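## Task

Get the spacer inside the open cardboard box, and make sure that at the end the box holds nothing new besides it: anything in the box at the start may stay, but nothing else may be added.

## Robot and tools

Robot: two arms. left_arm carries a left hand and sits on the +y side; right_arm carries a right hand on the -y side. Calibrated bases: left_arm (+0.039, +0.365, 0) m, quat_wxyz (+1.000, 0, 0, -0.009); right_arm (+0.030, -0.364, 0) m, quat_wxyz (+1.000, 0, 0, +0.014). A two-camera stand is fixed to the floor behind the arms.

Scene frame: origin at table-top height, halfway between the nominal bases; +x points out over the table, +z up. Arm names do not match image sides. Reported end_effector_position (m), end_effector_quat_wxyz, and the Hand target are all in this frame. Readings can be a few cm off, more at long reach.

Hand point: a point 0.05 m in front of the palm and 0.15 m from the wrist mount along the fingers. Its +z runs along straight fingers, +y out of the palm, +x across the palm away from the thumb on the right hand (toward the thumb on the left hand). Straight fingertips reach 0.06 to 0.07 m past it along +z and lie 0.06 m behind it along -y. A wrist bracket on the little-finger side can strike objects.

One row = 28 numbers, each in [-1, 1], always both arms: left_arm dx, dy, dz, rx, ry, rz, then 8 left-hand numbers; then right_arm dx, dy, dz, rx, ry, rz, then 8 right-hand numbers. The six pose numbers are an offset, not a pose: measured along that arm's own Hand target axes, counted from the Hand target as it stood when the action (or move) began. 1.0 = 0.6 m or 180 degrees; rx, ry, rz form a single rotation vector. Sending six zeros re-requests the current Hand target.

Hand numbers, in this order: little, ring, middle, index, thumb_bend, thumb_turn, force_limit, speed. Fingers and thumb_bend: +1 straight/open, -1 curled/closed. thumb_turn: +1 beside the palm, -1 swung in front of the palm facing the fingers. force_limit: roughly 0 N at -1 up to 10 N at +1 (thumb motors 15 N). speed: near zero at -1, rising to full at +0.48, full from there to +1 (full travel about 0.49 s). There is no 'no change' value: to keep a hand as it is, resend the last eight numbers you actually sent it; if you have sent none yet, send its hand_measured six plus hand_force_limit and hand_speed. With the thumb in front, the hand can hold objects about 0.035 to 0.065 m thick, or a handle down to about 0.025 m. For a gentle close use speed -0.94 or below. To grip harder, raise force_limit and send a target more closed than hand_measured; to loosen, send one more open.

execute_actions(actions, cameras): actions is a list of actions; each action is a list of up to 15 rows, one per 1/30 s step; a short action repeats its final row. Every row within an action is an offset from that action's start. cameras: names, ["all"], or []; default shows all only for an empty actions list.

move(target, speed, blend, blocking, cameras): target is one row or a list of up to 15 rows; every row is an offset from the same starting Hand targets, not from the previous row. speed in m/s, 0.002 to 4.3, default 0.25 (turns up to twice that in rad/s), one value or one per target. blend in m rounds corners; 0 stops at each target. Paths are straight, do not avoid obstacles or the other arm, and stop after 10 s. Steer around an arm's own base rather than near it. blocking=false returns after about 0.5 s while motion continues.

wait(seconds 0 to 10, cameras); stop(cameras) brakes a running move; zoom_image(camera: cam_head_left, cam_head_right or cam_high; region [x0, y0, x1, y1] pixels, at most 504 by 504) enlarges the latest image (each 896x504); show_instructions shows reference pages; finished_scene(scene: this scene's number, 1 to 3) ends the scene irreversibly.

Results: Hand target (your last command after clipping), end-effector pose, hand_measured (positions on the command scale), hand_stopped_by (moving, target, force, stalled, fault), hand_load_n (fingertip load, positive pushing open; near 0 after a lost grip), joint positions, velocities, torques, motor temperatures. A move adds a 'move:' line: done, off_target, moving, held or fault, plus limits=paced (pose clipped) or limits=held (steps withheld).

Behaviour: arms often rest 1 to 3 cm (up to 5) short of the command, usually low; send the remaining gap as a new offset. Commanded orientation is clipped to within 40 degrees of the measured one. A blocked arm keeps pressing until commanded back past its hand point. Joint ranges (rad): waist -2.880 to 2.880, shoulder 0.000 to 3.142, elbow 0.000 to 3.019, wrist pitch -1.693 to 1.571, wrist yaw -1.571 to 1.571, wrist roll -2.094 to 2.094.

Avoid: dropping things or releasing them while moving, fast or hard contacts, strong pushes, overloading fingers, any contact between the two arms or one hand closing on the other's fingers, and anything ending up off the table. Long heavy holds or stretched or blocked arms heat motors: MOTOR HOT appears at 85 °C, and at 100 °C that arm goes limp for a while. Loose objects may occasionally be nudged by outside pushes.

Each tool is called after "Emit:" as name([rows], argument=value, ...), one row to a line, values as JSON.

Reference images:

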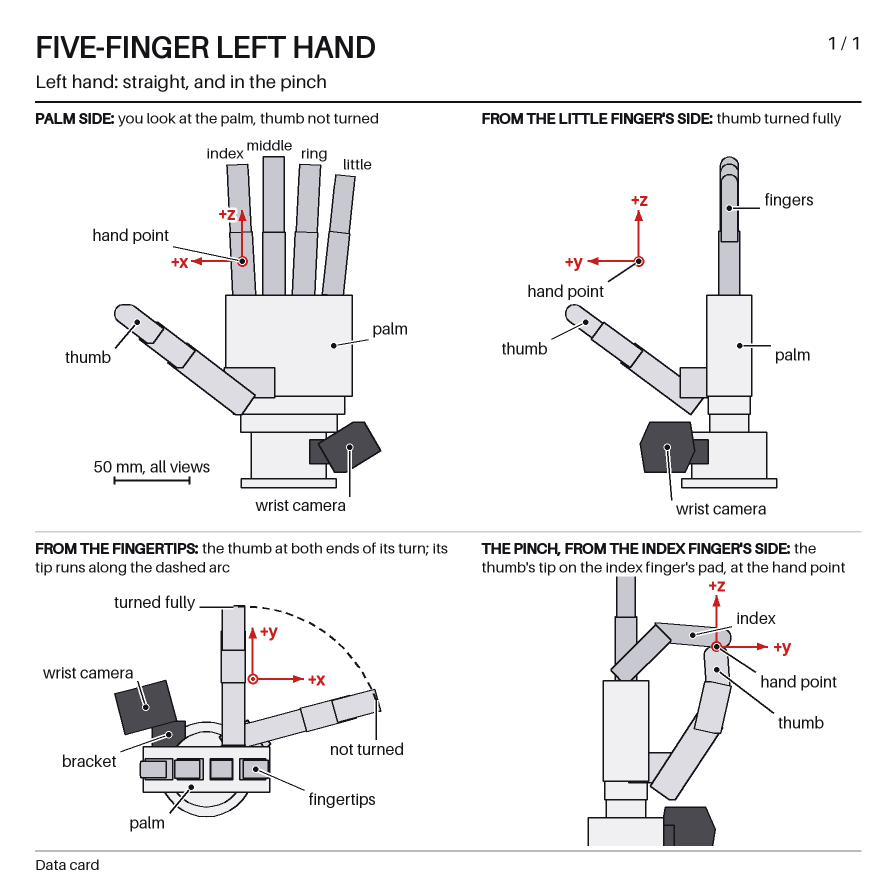

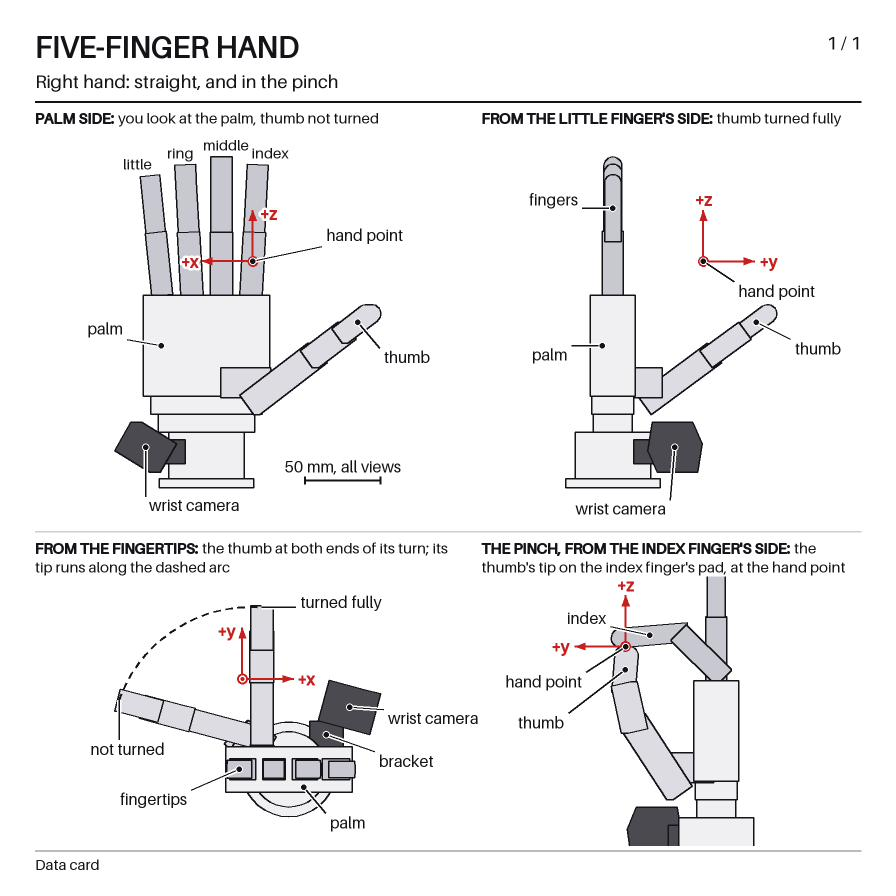

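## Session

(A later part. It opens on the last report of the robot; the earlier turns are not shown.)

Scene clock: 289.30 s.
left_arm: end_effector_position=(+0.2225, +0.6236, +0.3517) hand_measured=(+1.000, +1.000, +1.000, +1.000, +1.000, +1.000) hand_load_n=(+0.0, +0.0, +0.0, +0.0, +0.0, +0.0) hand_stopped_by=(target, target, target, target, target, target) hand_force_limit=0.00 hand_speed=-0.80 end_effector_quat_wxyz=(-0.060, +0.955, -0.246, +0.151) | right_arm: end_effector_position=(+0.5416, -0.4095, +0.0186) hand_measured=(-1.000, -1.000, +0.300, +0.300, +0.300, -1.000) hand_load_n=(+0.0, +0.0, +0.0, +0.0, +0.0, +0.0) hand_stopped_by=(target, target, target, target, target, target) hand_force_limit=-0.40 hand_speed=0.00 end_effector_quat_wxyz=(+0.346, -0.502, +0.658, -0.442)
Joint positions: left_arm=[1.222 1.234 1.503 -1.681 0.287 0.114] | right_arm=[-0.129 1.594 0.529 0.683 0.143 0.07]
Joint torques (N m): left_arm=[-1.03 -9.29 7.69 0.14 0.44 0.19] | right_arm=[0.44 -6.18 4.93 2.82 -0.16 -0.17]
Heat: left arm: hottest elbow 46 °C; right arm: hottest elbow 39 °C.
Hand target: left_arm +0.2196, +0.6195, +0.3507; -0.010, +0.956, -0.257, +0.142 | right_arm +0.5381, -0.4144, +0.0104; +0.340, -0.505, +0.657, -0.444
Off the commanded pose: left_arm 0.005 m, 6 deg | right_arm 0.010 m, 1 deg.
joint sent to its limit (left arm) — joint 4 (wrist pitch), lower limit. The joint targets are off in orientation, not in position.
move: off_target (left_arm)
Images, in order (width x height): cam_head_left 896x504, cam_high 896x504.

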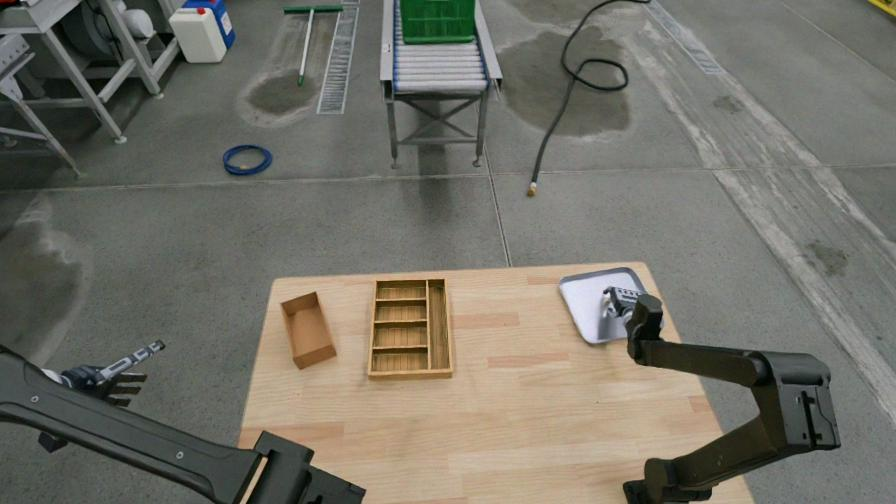

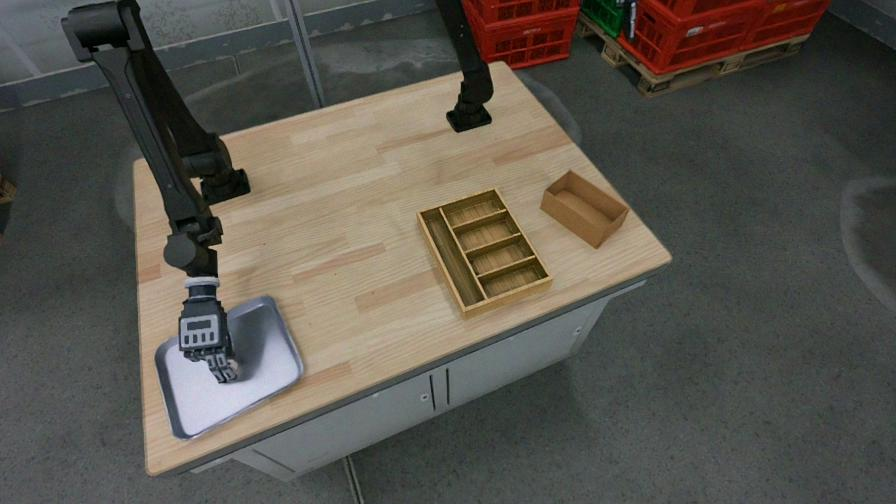

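Emit:
move(target=[0,0,0,0,0,0,1,1,1,1,1,1,0,-0.8,0,0,0,0,0,0,-1,-1,0.3,0.3,0.05,-1,-0.7,-0.8], cameras=["cam_high","cam_head_left"], speed=0.08)

Emit:
zoom_image(camera="cam_head_left", region=[590, 280, 632, 312])

Emit:
zoom_image(camera="cam_high", region=[210, 350, 252, 382])

Scene clock: 301.90 s.
left_arm: end_effector_position=(+0.2225, +0.6236, +0.3517) hand_measured=(+1.000, +1.000, +1.000, +1.000, +1.000, +1.000) hand_load_n=(+0.0, +0.5, +0.0, +0.0, +0.0, +0.0) hand_stopped_by=(target, target, target, target, target, target) hand_force_limit=0.00 hand_speed=-0.80 end_effector_quat_wxyz=(-0.060, +0.955, -0.246, +0.151) | right_arm: end_effector_position=(+0.5416, -0.4095, +0.0186) hand_measured=(-1.000, -1.000, +0.300, +0.300, +0.050, -1.000) hand_load_n=(+0.0, +0.0, +0.0, +0.0, +0.0, +0.0) hand_stopped_by=(target, target, target, target, target, target) hand_force_limit=-0.70 hand_speed=-0.80 end_effector_quat_wxyz=(+0.346, -0.502, +0.658, -0.442)
Joint positions: left_arm=[1.222 1.234 1.503 -1.681 0.287 0.114] | right_arm=[-0.129 1.594 0.529 0.683 0.143 0.07]
Joint torques (N m): left_arm=[-1.03 -9.23 7.69 0.16 0.43 0.19] | right_arm=[0.56 -6.07 4.97 2.82 -0.16 -0.16]
Heat: left arm: hottest elbow 46 °C; right arm: hottest elbow 39 °C.
Hand target: left_arm +0.2196, +0.6195, +0.3507; -0.010, +0.956, -0.257, +0.142 | right_arm +0.5381, -0.4144, +0.0104; +0.340, -0.505, +0.657, -0.444
Off the commanded pose: left_arm 0.005 m, 6 deg | right_arm 0.010 m, 1 deg.
joint sent to its limit (left arm) — joint 4 (wrist pitch), lower limit. The joint targets are off in orientation, not in position.
move: off_target (left_arm)
Images, in order (width x height): cam_head_left 896x504, cam_high 896x504.

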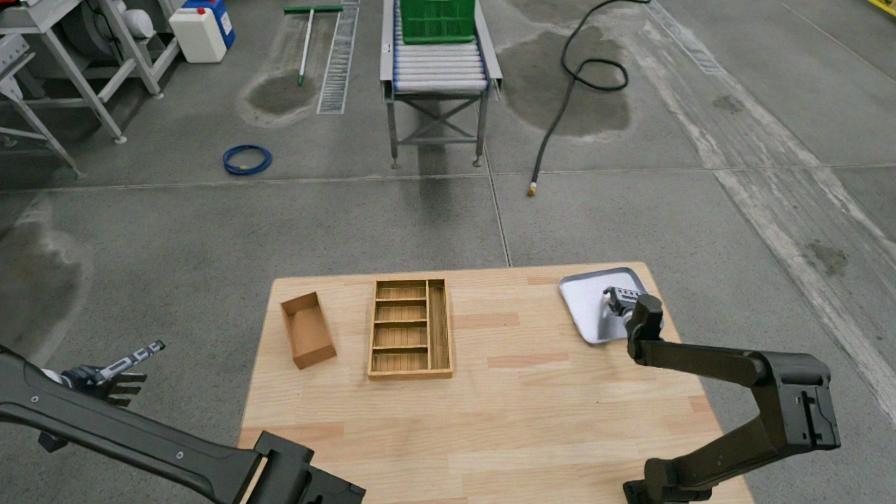

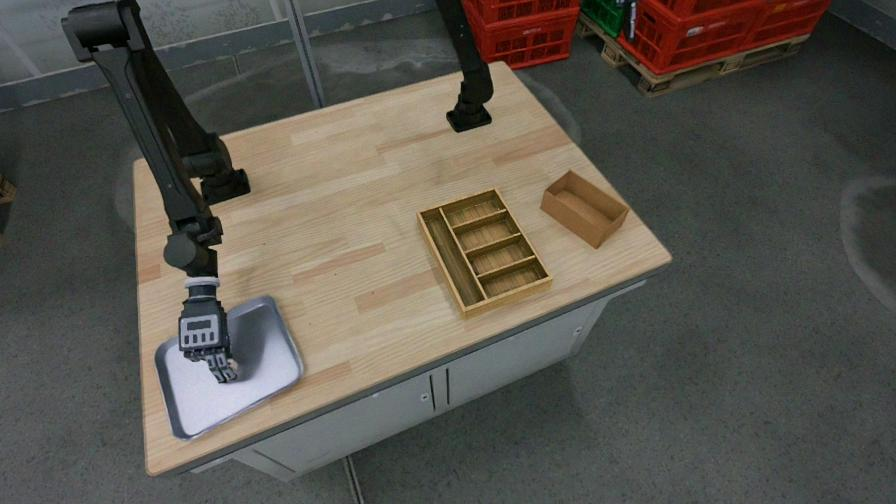

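Scaled by 12.000.

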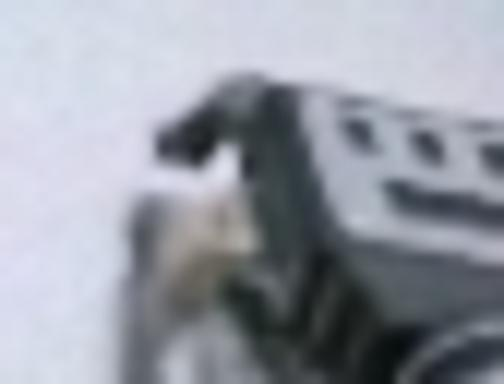

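Scaled by 12.000.

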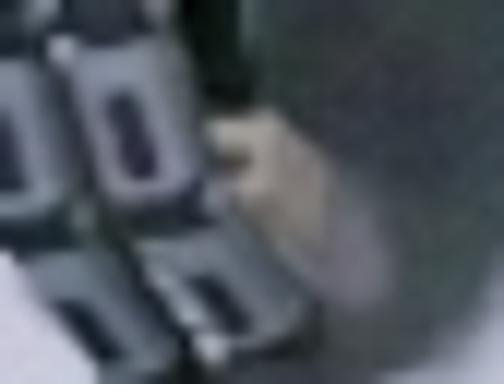

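Emit:
move([
  [0,0,0,0,0,0,1,1,1,1,1,1,0,-0.8,0,0,0,0,0,0,-1,-1,0.3,0.3,0.4,-1,-0.7,-0.6],
  [0,0,0,0,0,0,1,1,1,1,1,1,0,-0.8,-0.0083,0,0,0,0,0,-1,-1,0.3,0.3,0.4,-1,-0.7,-0.6],
], cameras=["cam_high","cam_head_left"], speed=0.08)

Emit:
zoom_image(camera="cam_head_left", region=[590, 280, 632, 312])

Emit:
zoom_image(camera="cam_high", region=[210, 350, 252, 382])

Scene clock: 312.40 s.
left_arm: end_effector_position=(+0.2225, +0.6236, +0.3517) hand_measured=(+1.000, +1.000, +1.000, +1.000, +1.000, +1.000) hand_load_n=(+0.0, +0.0, +0.0, +0.0, +0.0, +0.0) hand_stopped_by=(target, target, target, target, target, target) hand_force_limit=0.00 hand_speed=-0.80 end_effector_quat_wxyz=(-0.060, +0.955, -0.246, +0.151) | right_arm: end_effector_position=(+0.5421, -0.4107, +0.0193) hand_measured=(-1.000, -1.000, +0.300, +0.300, +0.400, -1.000) hand_load_n=(+0.0, +0.0, +0.5, +0.0, -0.5, +0.5) hand_stopped_by=(target, target, target, target, target, target) hand_force_limit=-0.70 hand_speed=-0.60 end_effector_quat_wxyz=(+0.345, -0.500, +0.658, -0.445)
Joint positions: left_arm=[1.222 1.234 1.503 -1.681 0.287 0.114] | right_arm=[-0.129 1.594 0.529 0.686 0.149 0.07]
Joint torques (N m): left_arm=[-1.14 -9.29 7.71 0.14 0.44 0.19] | right_arm=[0.91 -5.66 5.01 2.47 0.1 -0.12]
Heat: left arm: hottest elbow 46 °C; right arm: hottest elbow 39 °C.
Hand target: left_arm +0.2196, +0.6195, +0.3507; -0.010, +0.956, -0.257, +0.142 | right_arm +0.5394, -0.4096, +0.0104; +0.341, -0.505, +0.657, -0.444
Off the commanded pose: left_arm 0.005 m, 6 deg | right_arm 0.009 m, 1 deg.
joint sent to its limit (left arm) — joint 4 (wrist pitch), lower limit. The joint targets are off in orientation, not in position.
move: off_target (left_arm)
Images, in order (width x height): cam_head_left 896x504, cam_high 896x504.

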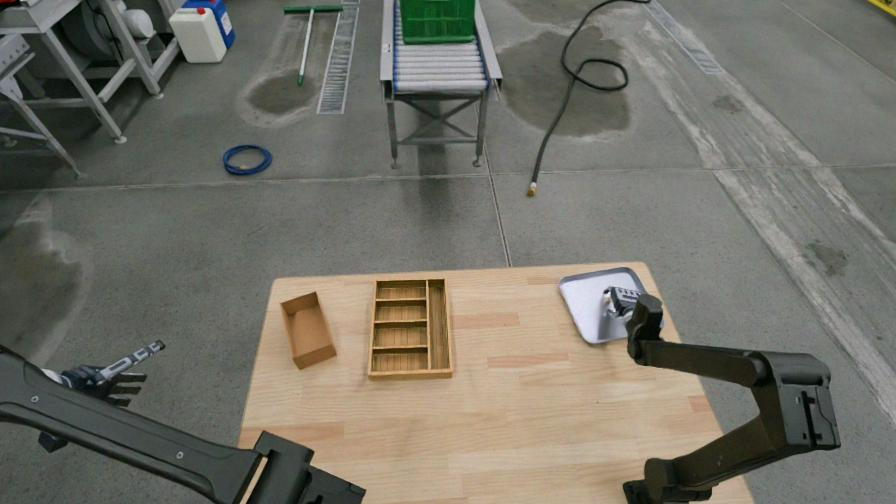

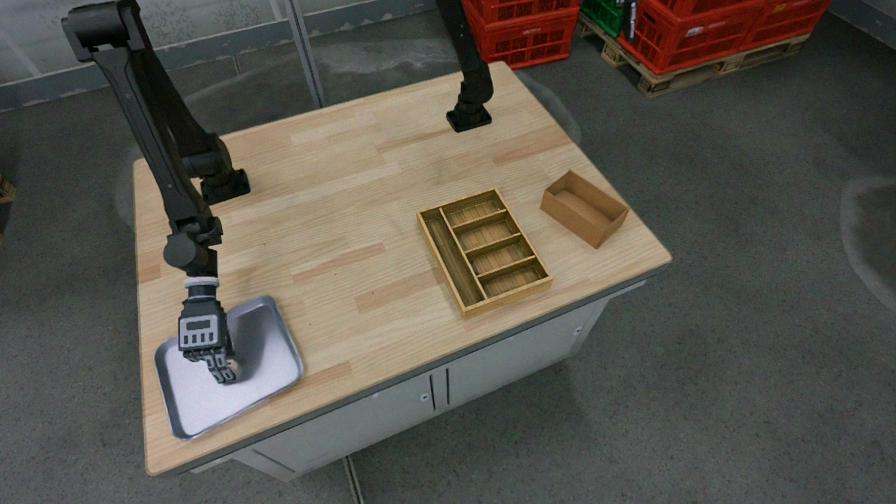

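Scaled by 12.000.

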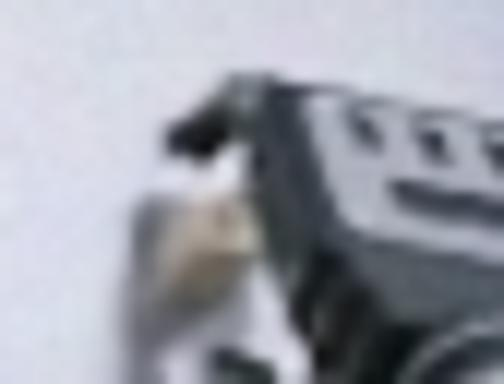

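Scaled by 12.000.

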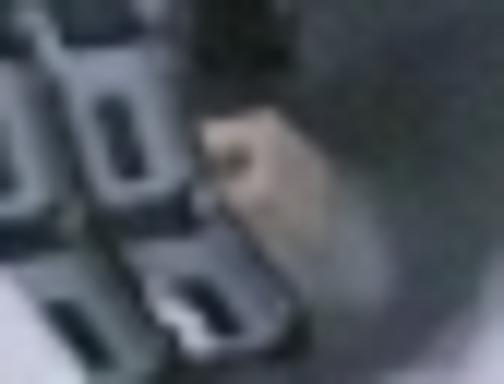

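Emit:
move(target=[0,0,0,0,0,0,1,1,1,1,1,1,0,-0.8,-0.009,0,0,0,0,0,-1,-1,0.3,0.3,0.4,-1,-0.7,-0.6], cameras=["cam_high","cam_head_left"], speed=0.08)

Emit:
zoom_image(camera="cam_head_left", region=[590, 280, 632, 312])

Emit:
zoom_image(camera="cam_high", region=[210, 350, 252, 382])

Scene clock: 319.27 s.
left_arm: end_effector_position=(+0.2225, +0.6236, +0.3517) hand_measured=(+1.000, +1.000, +1.000, +1.000, +1.000, +1.000) hand_load_n=(+0.5, +0.0, +0.0, +0.0, +0.0, +0.0) hand_stopped_by=(target, target, target, target, target, target) hand_force_limit=0.00 hand_speed=-0.80 end_effector_quat_wxyz=(-0.060, +0.955, -0.246, +0.151) | right_arm: end_effector_position=(+0.5422, -0.4098, +0.0193) hand_measured=(-1.000, -1.000, +0.300, +0.300, +0.400, -1.000) hand_load_n=(+0.0, +0.0, +0.0, +0.0, +0.0, +0.0) hand_stopped_by=(target, target, target, target, target, target) hand_force_limit=-0.70 hand_speed=-0.60 end_effector_quat_wxyz=(+0.342, -0.499, +0.659, -0.448)
Joint positions: left_arm=[1.222 1.234 1.503 -1.681 0.287 0.114] | right_arm=[-0.121 1.594 0.529 0.686 0.164 0.07]
Joint torques (N m): left_arm=[-1.08 -9.29 7.71 0.13 0.44 0.18] | right_arm=[2.49 -5.89 5.49 2.61 -0.01 -0.07]
Heat: left arm: hottest elbow 46 °C; right arm: hottest elbow 39 °C.
Hand target: left_arm +0.2196, +0.6195, +0.3507; -0.010, +0.956, -0.257, +0.142 | right_arm +0.5408, -0.4044, +0.0104; +0.341, -0.505, +0.657, -0.444
Off the commanded pose: left_arm 0.005 m, 6 deg | right_arm 0.010 m, 1 deg.
joint sent to its limit (left arm) — joint 4 (wrist pitch), lower limit. The joint targets are off in orientation, not in position.
move: off_target (left_arm)
Images, in order (width x height): cam_head_left 896x504, cam_high 896x504.

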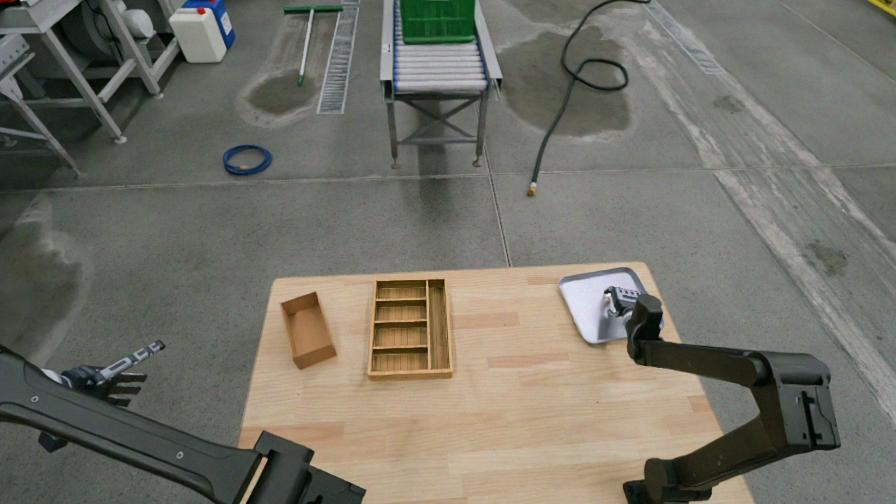

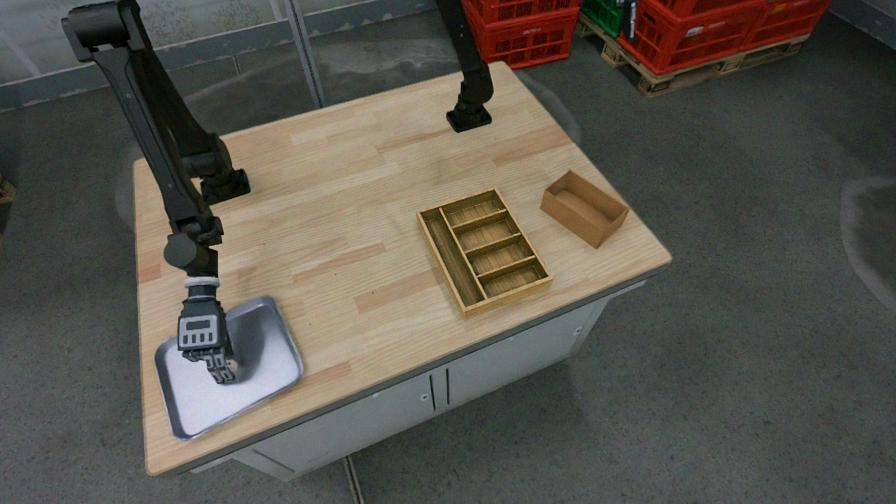

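Scaled by 12.000.

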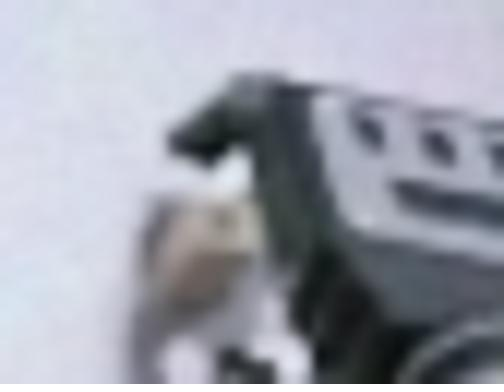

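Scaled by 12.000.

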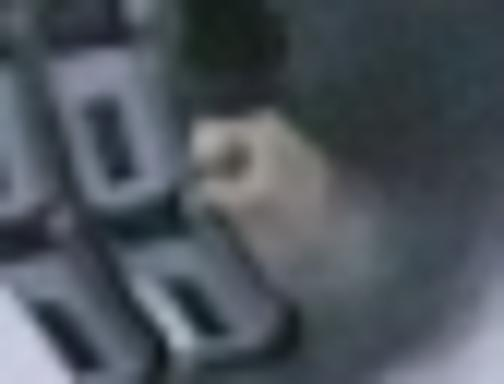

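Emit:
move(target=[0,0,0,0,0,0,1,1,1,1,1,1,0,-0.8,-0.0133,0,0,0,0,0,-1,-1,0.3,0.3,0.4,-1,-0.7,-0.6], cameras=["cam_high","cam_head_left"], speed=0.15)

Emit:
zoom_image(camera="cam_head_left", region=[590, 280, 632, 312])

Emit:
zoom_image(camera="cam_high", region=[210, 350, 252, 382])

Scene clock: 335.17 s.
left_arm: end_effector_position=(+0.2225, +0.6236, +0.3517) hand_measured=(+1.000, +1.000, +1.000, +1.000, +1.000, +1.000) hand_load_n=(+0.0, +0.0, +0.0, +0.0, +0.0, +0.0) hand_stopped_by=(target, target, target, target, target, target) hand_force_limit=0.00 hand_speed=-0.80 end_effector_quat_wxyz=(-0.060, +0.955, -0.246, +0.151) | right_arm: end_effector_position=(+0.5427, -0.4025, +0.0189) hand_measured=(-1.000, -1.000, +0.300, +0.300, +0.400, -1.000) hand_load_n=(+0.0, +0.0, +0.0, +0.0, +0.0, -0.5) hand_stopped_by=(target, target, target, target, target, target) hand_force_limit=-0.70 hand_speed=-0.60 end_effector_quat_wxyz=(+0.340, -0.501, +0.656, -0.450)
Joint positions: left_arm=[1.222 1.234 1.503 -1.681 0.287 0.114] | right_arm=[-0.099 1.594 0.529 0.686 0.186 0.07]
Joint torques (N m): left_arm=[-1.2 -9.47 7.66 0.13 0.43 0.19] | right_arm=[1.85 -5.3 5.68 2.32 0.05 0]
Heat: left arm: hottest elbow 46 °C; right arm: hottest elbow 39 °C.
Hand target: left_arm +0.2196, +0.6195, +0.3507; -0.010, +0.956, -0.257, +0.142 | right_arm +0.5428, -0.3967, +0.0103; +0.340, -0.505, +0.657, -0.444
Off the commanded pose: left_arm 0.005 m, 6 deg | right_arm 0.010 m, 1 deg.
joint sent to its limit (left arm) — joint 4 (wrist pitch), lower limit. The joint targets are off in orientation, not in position.
move: off_target (left_arm)
Images, in order (width x height): cam_head_left 896x504, cam_high 896x504.

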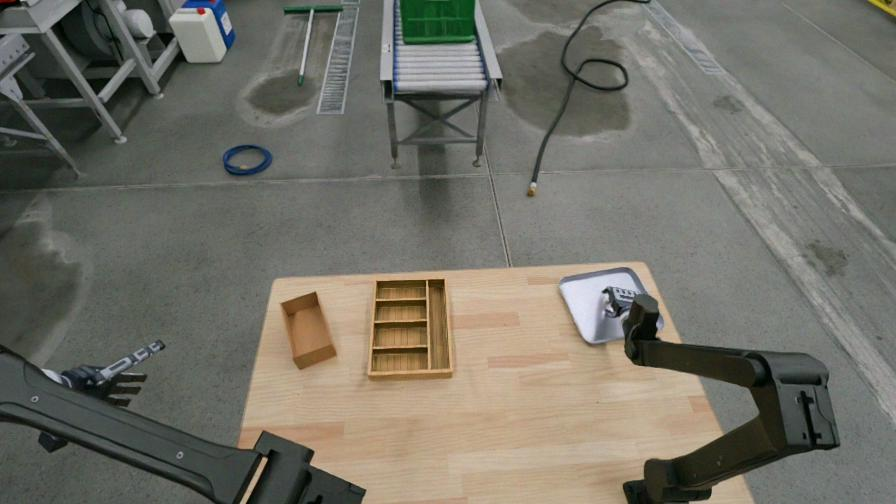

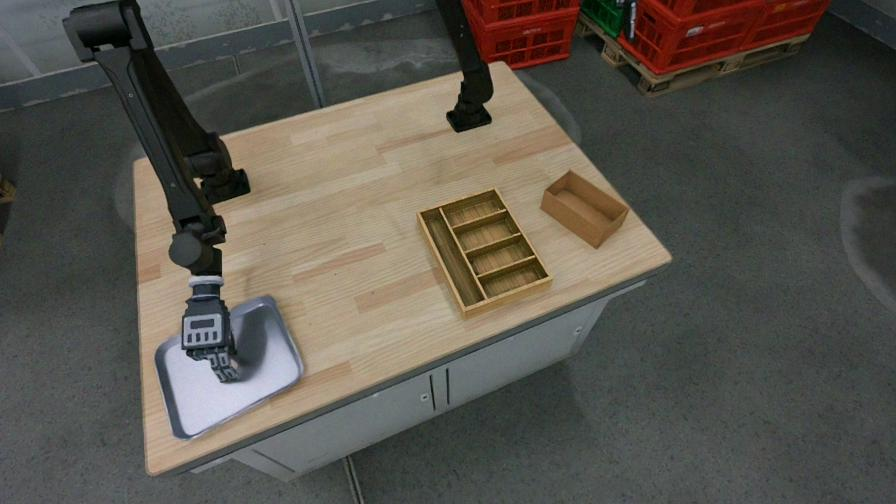

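Scaled by 12.000.

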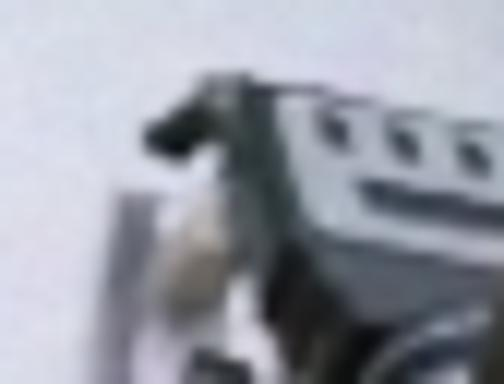

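Scaled by 12.000.

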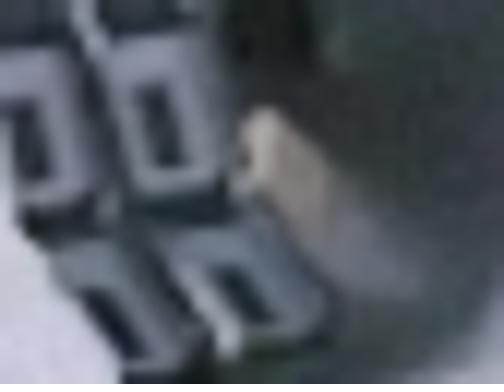

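Emit:
move(target=[0,0,0,0,0,0,1,1,1,1,1,1,0,-0.8,0,0,0,0,0,0,-1,-1,0.3,0.3,0.1,-1,-0.7,-0.7], cameras=["cam_high","cam_head_left"], speed=0.08)

Emit:
zoom_image(camera="cam_head_left", region=[590, 280, 632, 312])

Emit:
zoom_image(camera="cam_high", region=[210, 350, 252, 382])

Scene clock: 344.93 s.
left_arm: end_effector_position=(+0.2225, +0.6236, +0.3517) hand_measured=(+1.000, +1.000, +1.000, +1.000, +1.000, +1.000) hand_load_n=(+0.0, +0.0, +0.0, +0.0, +0.0, +0.0) hand_stopped_by=(target, target, target, target, target, target) hand_force_limit=0.00 hand_speed=-0.80 end_effector_quat_wxyz=(-0.060, +0.955, -0.246, +0.151) | right_arm: end_effector_position=(+0.5423, -0.4025, +0.0172) hand_measured=(-1.000, -1.000, +0.300, +0.300, +0.100, -1.000) hand_load_n=(+0.0, +0.0, +0.0, +0.0, +0.0, +0.0) hand_stopped_by=(target, target, target, target, target, target) hand_force_limit=-0.70 hand_speed=-0.70 end_effector_quat_wxyz=(+0.339, -0.502, +0.657, -0.449)
Joint positions: left_arm=[1.222 1.234 1.503 -1.681 0.287 0.114] | right_arm=[-0.099 1.598 0.529 0.686 0.186 0.07]
Joint torques (N m): left_arm=[-1.14 -9.41 7.69 0.14 0.44 0.18] | right_arm=[1.49 -6.42 5.78 2.45 -0.01 0.05]
Heat: left arm: hottest elbow 46 °C; right arm: hottest elbow 39 °C.
Hand target: left_arm +0.2196, +0.6195, +0.3507; -0.010, +0.956, -0.257, +0.142 | right_arm +0.5429, -0.3968, +0.0104; +0.340, -0.504, +0.657, -0.444
Off the commanded pose: left_arm 0.005 m, 6 deg | right_arm 0.009 m, 1 deg.
joint sent to its limit (left arm) — joint 4 (wrist pitch), lower limit. The joint targets are off in orientation, not in position.
move: off_target (left_arm)
Images, in order (width x height): cam_head_left 896x504, cam_high 896x504.

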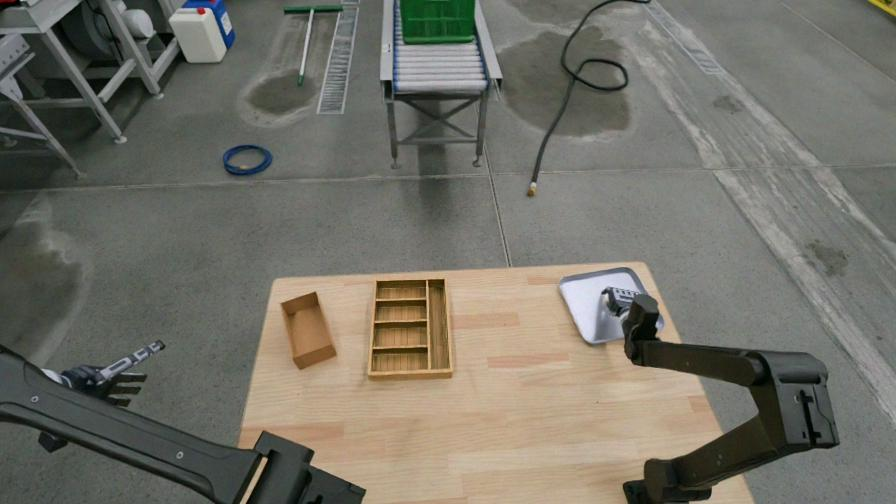

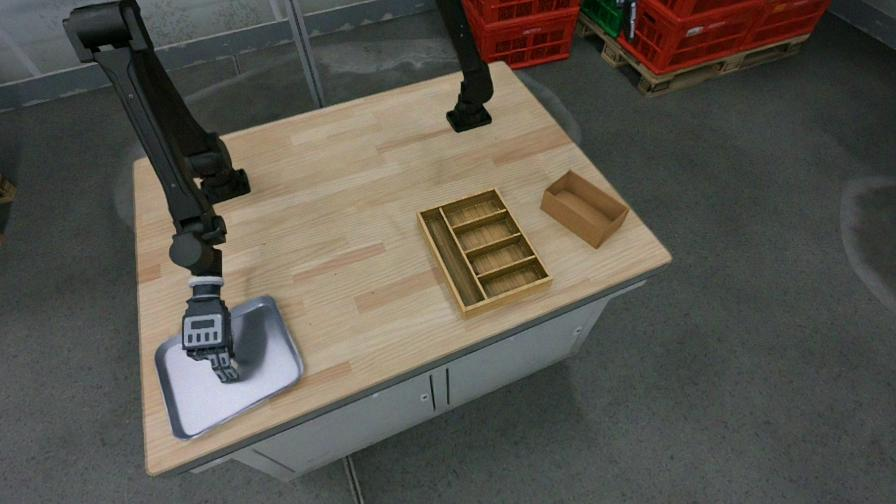

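Scaled by 12.000.

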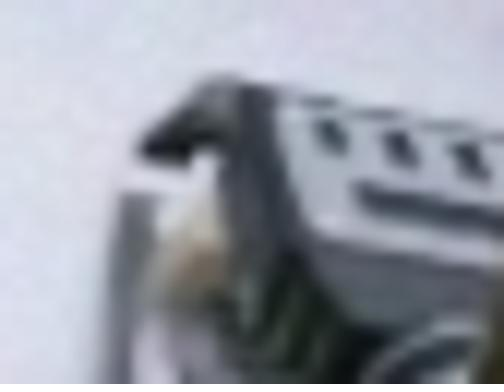

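Scaled by 12.000.

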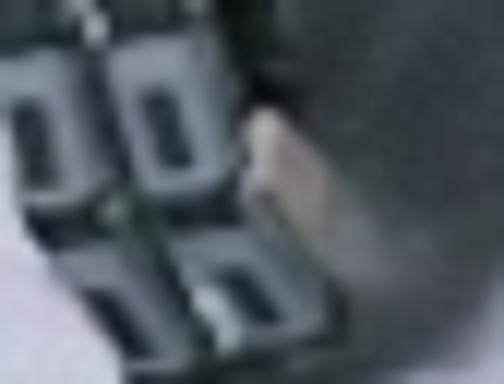

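Emit:
move(target=[0,0,0,0,0,0,1,1,1,1,1,1,0,-0.8,0,0,0,0,0,0,-1,-1,-0.4,-0.4,0.1,-1,-0.6,-0.92], cameras=["cam_high","cam_head_left"], speed=0.08)

Emit:
zoom_image(camera="cam_head_left", region=[590, 280, 632, 312])

Emit:
zoom_image(camera="cam_high", region=[210, 350, 252, 382])

Scene clock: 352.07 s.
left_arm: end_effector_position=(+0.2225, +0.6236, +0.3517) hand_measured=(+1.000, +1.000, +1.000, +1.000, +1.000, +1.000) hand_load_n=(+0.0, +0.0, +0.0, +0.5, +0.0, +0.0) hand_stopped_by=(target, target, target, target, target, target) hand_force_limit=0.00 hand_speed=-0.80 end_effector_quat_wxyz=(-0.060, +0.955, -0.246, +0.151) | right_arm: end_effector_position=(+0.5429, -0.4025, +0.0180) hand_measured=(-1.000, -1.000, +0.002, -0.006, +0.100, -1.000) hand_load_n=(+0.0, +0.0, +2.0, +2.5, +1.0, -1.5) hand_stopped_by=(target, target, force, force, target, target) hand_force_limit=-0.60 hand_speed=-0.92 end_effector_quat_wxyz=(+0.340, -0.501, +0.656, -0.450)
Joint positions: left_arm=[1.222 1.234 1.503 -1.681 0.287 0.114] | right_arm=[-0.099 1.598 0.529 0.69 0.186 0.07]
Joint torques (N m): left_arm=[-1.03 -9.29 7.66 0.16 0.43 0.19] | right_arm=[2.43 -6.36 5.91 2.32 0 0.03]
Heat: left arm: hottest elbow 46 °C; right arm: hottest elbow 39 °C.
Hand target: left_arm +0.2196, +0.6195, +0.3507; -0.010, +0.956, -0.257, +0.142 | right_arm +0.5429, -0.3968, +0.0104; +0.340, -0.504, +0.657, -0.444
Off the commanded pose: left_arm 0.005 m, 6 deg | right_arm 0.009 m, 1 deg.
joint sent to its limit (left arm) — joint 4 (wrist pitch), lower limit. The joint targets are off in orientation, not in position.
move: off_target (left_arm)
Images, in order (width x height): cam_head_left 896x504, cam_high 896x504.

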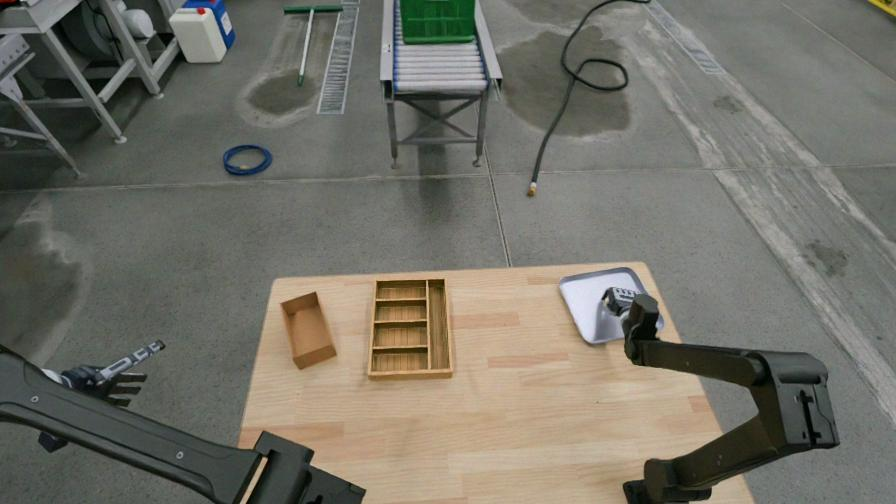

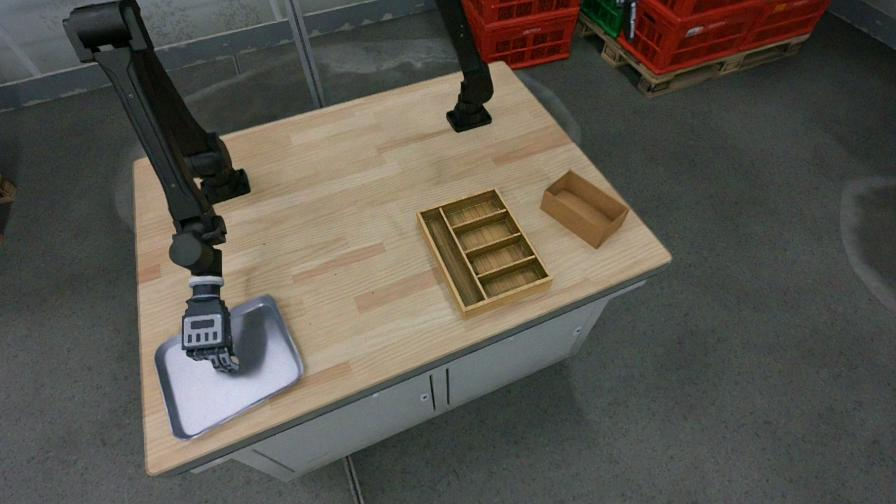

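Scaled by 12.000.

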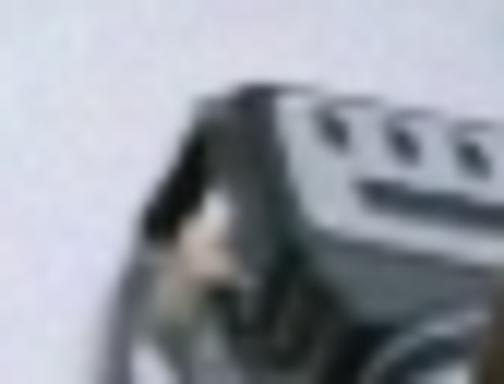

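Scaled by 12.000.

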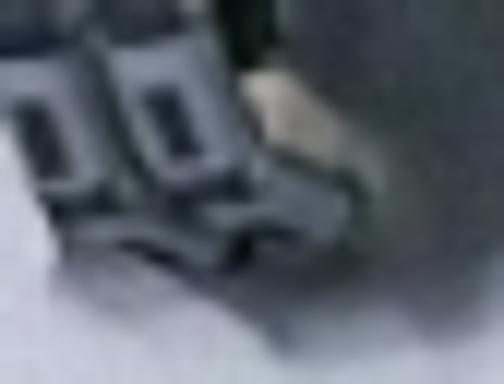

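Emit:
move(target=[0,0,0,0,0,0,1,1,1,1,1,1,0,-0.8,0,0,0,0,0,0,-1,-1,-0.5,-0.5,0.1,-1,-0.25,-0.94], speed=0.08)

Emit:
move(target=[0,0,0,0,0,0,1,1,1,1,1,1,0,-0.8,0,-0.0927,-0.0375,0,0,0,-1,-1,-0.5,-0.5,0.1,-1,-0.25,-0.94], cameras=["cam_high","cam_head_left"], speed=0.06)

Emit:
zoom_image(camera="cam_head_left", region=[580, 260, 650, 312])

Emit:
zoom_image(camera="cam_high", region=[190, 340, 260, 392])

Scene clock: 359.77 s.
left_arm: end_effector_position=(+0.2225, +0.6236, +0.3517) hand_measured=(+1.000, +1.000, +1.000, +1.000, +1.000, +1.000) hand_load_n=(+0.0, +0.0, +0.0, +0.0, +0.0, +0.0) hand_stopped_by=(target, target, target, target, target, target) hand_force_limit=0.00 hand_speed=-0.80 end_effector_quat_wxyz=(-0.060, +0.955, -0.246, +0.151) | right_arm: end_effector_position=(+0.5429, -0.4025, +0.0180) hand_measured=(-1.000, -1.000, -0.006, -0.010, +0.100, -1.000) hand_load_n=(+0.0, +0.0, +5.5, +3.5, +1.0, -1.5) hand_stopped_by=(target, target, force, force, target, target) hand_force_limit=-0.25 hand_speed=-0.94 end_effector_quat_wxyz=(+0.340, -0.501, +0.656, -0.450)
Joint positions: left_arm=[1.222 1.234 1.503 -1.681 0.287 0.114] | right_arm=[-0.099 1.598 0.529 0.69 0.186 0.07]
Joint torques (N m): left_arm=[-1.08 -9.23 7.68 0.1 0.43 0.18] | right_arm=[2.08 -5.89 5.81 2.18 0.01 0.01]
Heat: left arm: hottest elbow 46 °C; right arm: hottest elbow 39 °C.
Hand target: left_arm +0.2196, +0.6195, +0.3507; -0.010, +0.956, -0.257, +0.142 | right_arm +0.5429, -0.3968, +0.0104; +0.340, -0.504, +0.657, -0.444
Off the commanded pose: left_arm 0.005 m, 6 deg | right_arm 0.009 m, 1 deg.
joint sent to its limit (left arm) — joint 4 (wrist pitch), lower limit. The joint targets are off in orientation, not in position.
move: off_target (left_arm)

Scene clock: 361.23 s.
left_arm: end_effector_position=(+0.2225, +0.6236, +0.3517) hand_measured=(+1.000, +1.000, +1.000, +1.000, +1.000, +1.000) hand_load_n=(+0.0, +0.0, +0.0, +0.0, +0.0, +0.0) hand_stopped_by=(target, target, target, target, target, target) hand_force_limit=0.00 hand_speed=-0.80 end_effector_quat_wxyz=(-0.060, +0.955, -0.246, +0.151) | right_arm: end_effector_position=(+0.5256, -0.4011, +0.0530) hand_measured=(-1.000, -1.000, -0.006, -0.010, +0.100, -1.000) hand_load_n=(+0.0, +0.0, +5.0, +3.5, +0.5, -1.0) hand_stopped_by=(target, target, force, force, target, target) hand_force_limit=-0.25 hand_speed=-0.94 end_effector_quat_wxyz=(+0.328, -0.510, +0.664, -0.439)
Joint positions: left_arm=[1.222 1.234 1.503 -1.681 0.287 0.114] | right_arm=[-0.098 1.427 0.529 0.478 0.186 0.07]
Joint torques (N m): left_arm=[-0.97 -9.35 7.68 0.14 0.43 0.19] | right_arm=[1.44 -6.36 10.54 1.32 0.03 0.07]
Heat: left arm: hottest elbow 46 °C; right arm: hottest elbow 40 °C.
Hand target: left_arm +0.2196, +0.6195, +0.3507; -0.010, +0.956, -0.257, +0.142 | right_arm +0.5427, -0.3967, +0.0704; +0.340, -0.505, +0.657, -0.444
Off the commanded pose: left_arm 0.005 m, 6 deg | right_arm 0.025 m, 2 deg.
joint sent to its limit (left arm) — joint 4 (wrist pitch), lower limit. The joint targets are off in orientation, not in position.
move: off_target (left_arm, right_arm)
Images, in order (width x height): cam_head_left 896x504, cam_high 896x504.

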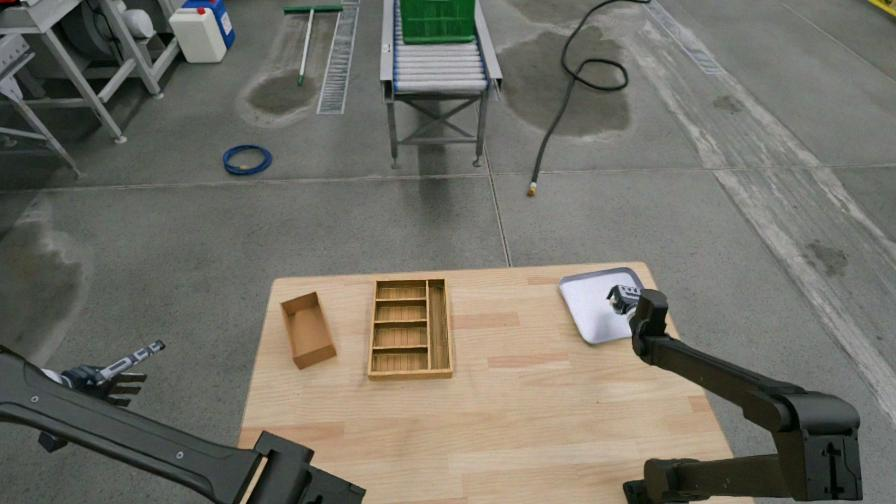

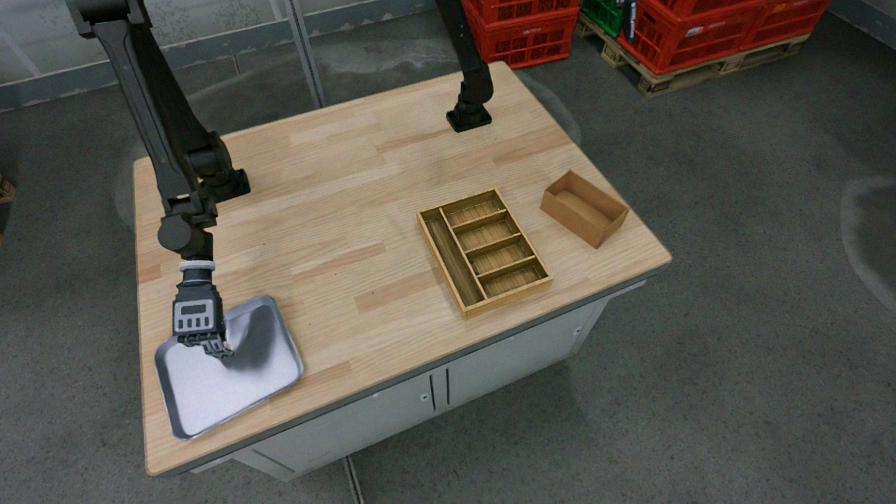

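Scaled by 7.200.

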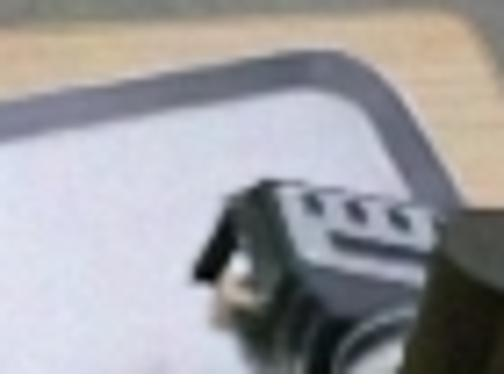

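Scaled by 7.200.

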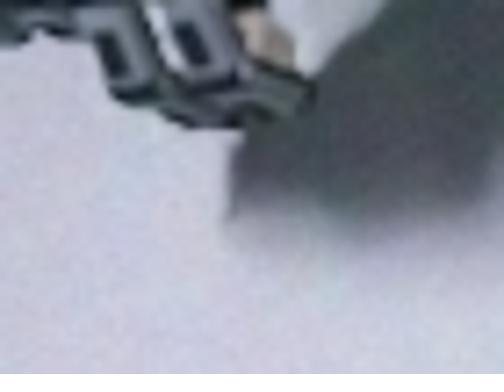

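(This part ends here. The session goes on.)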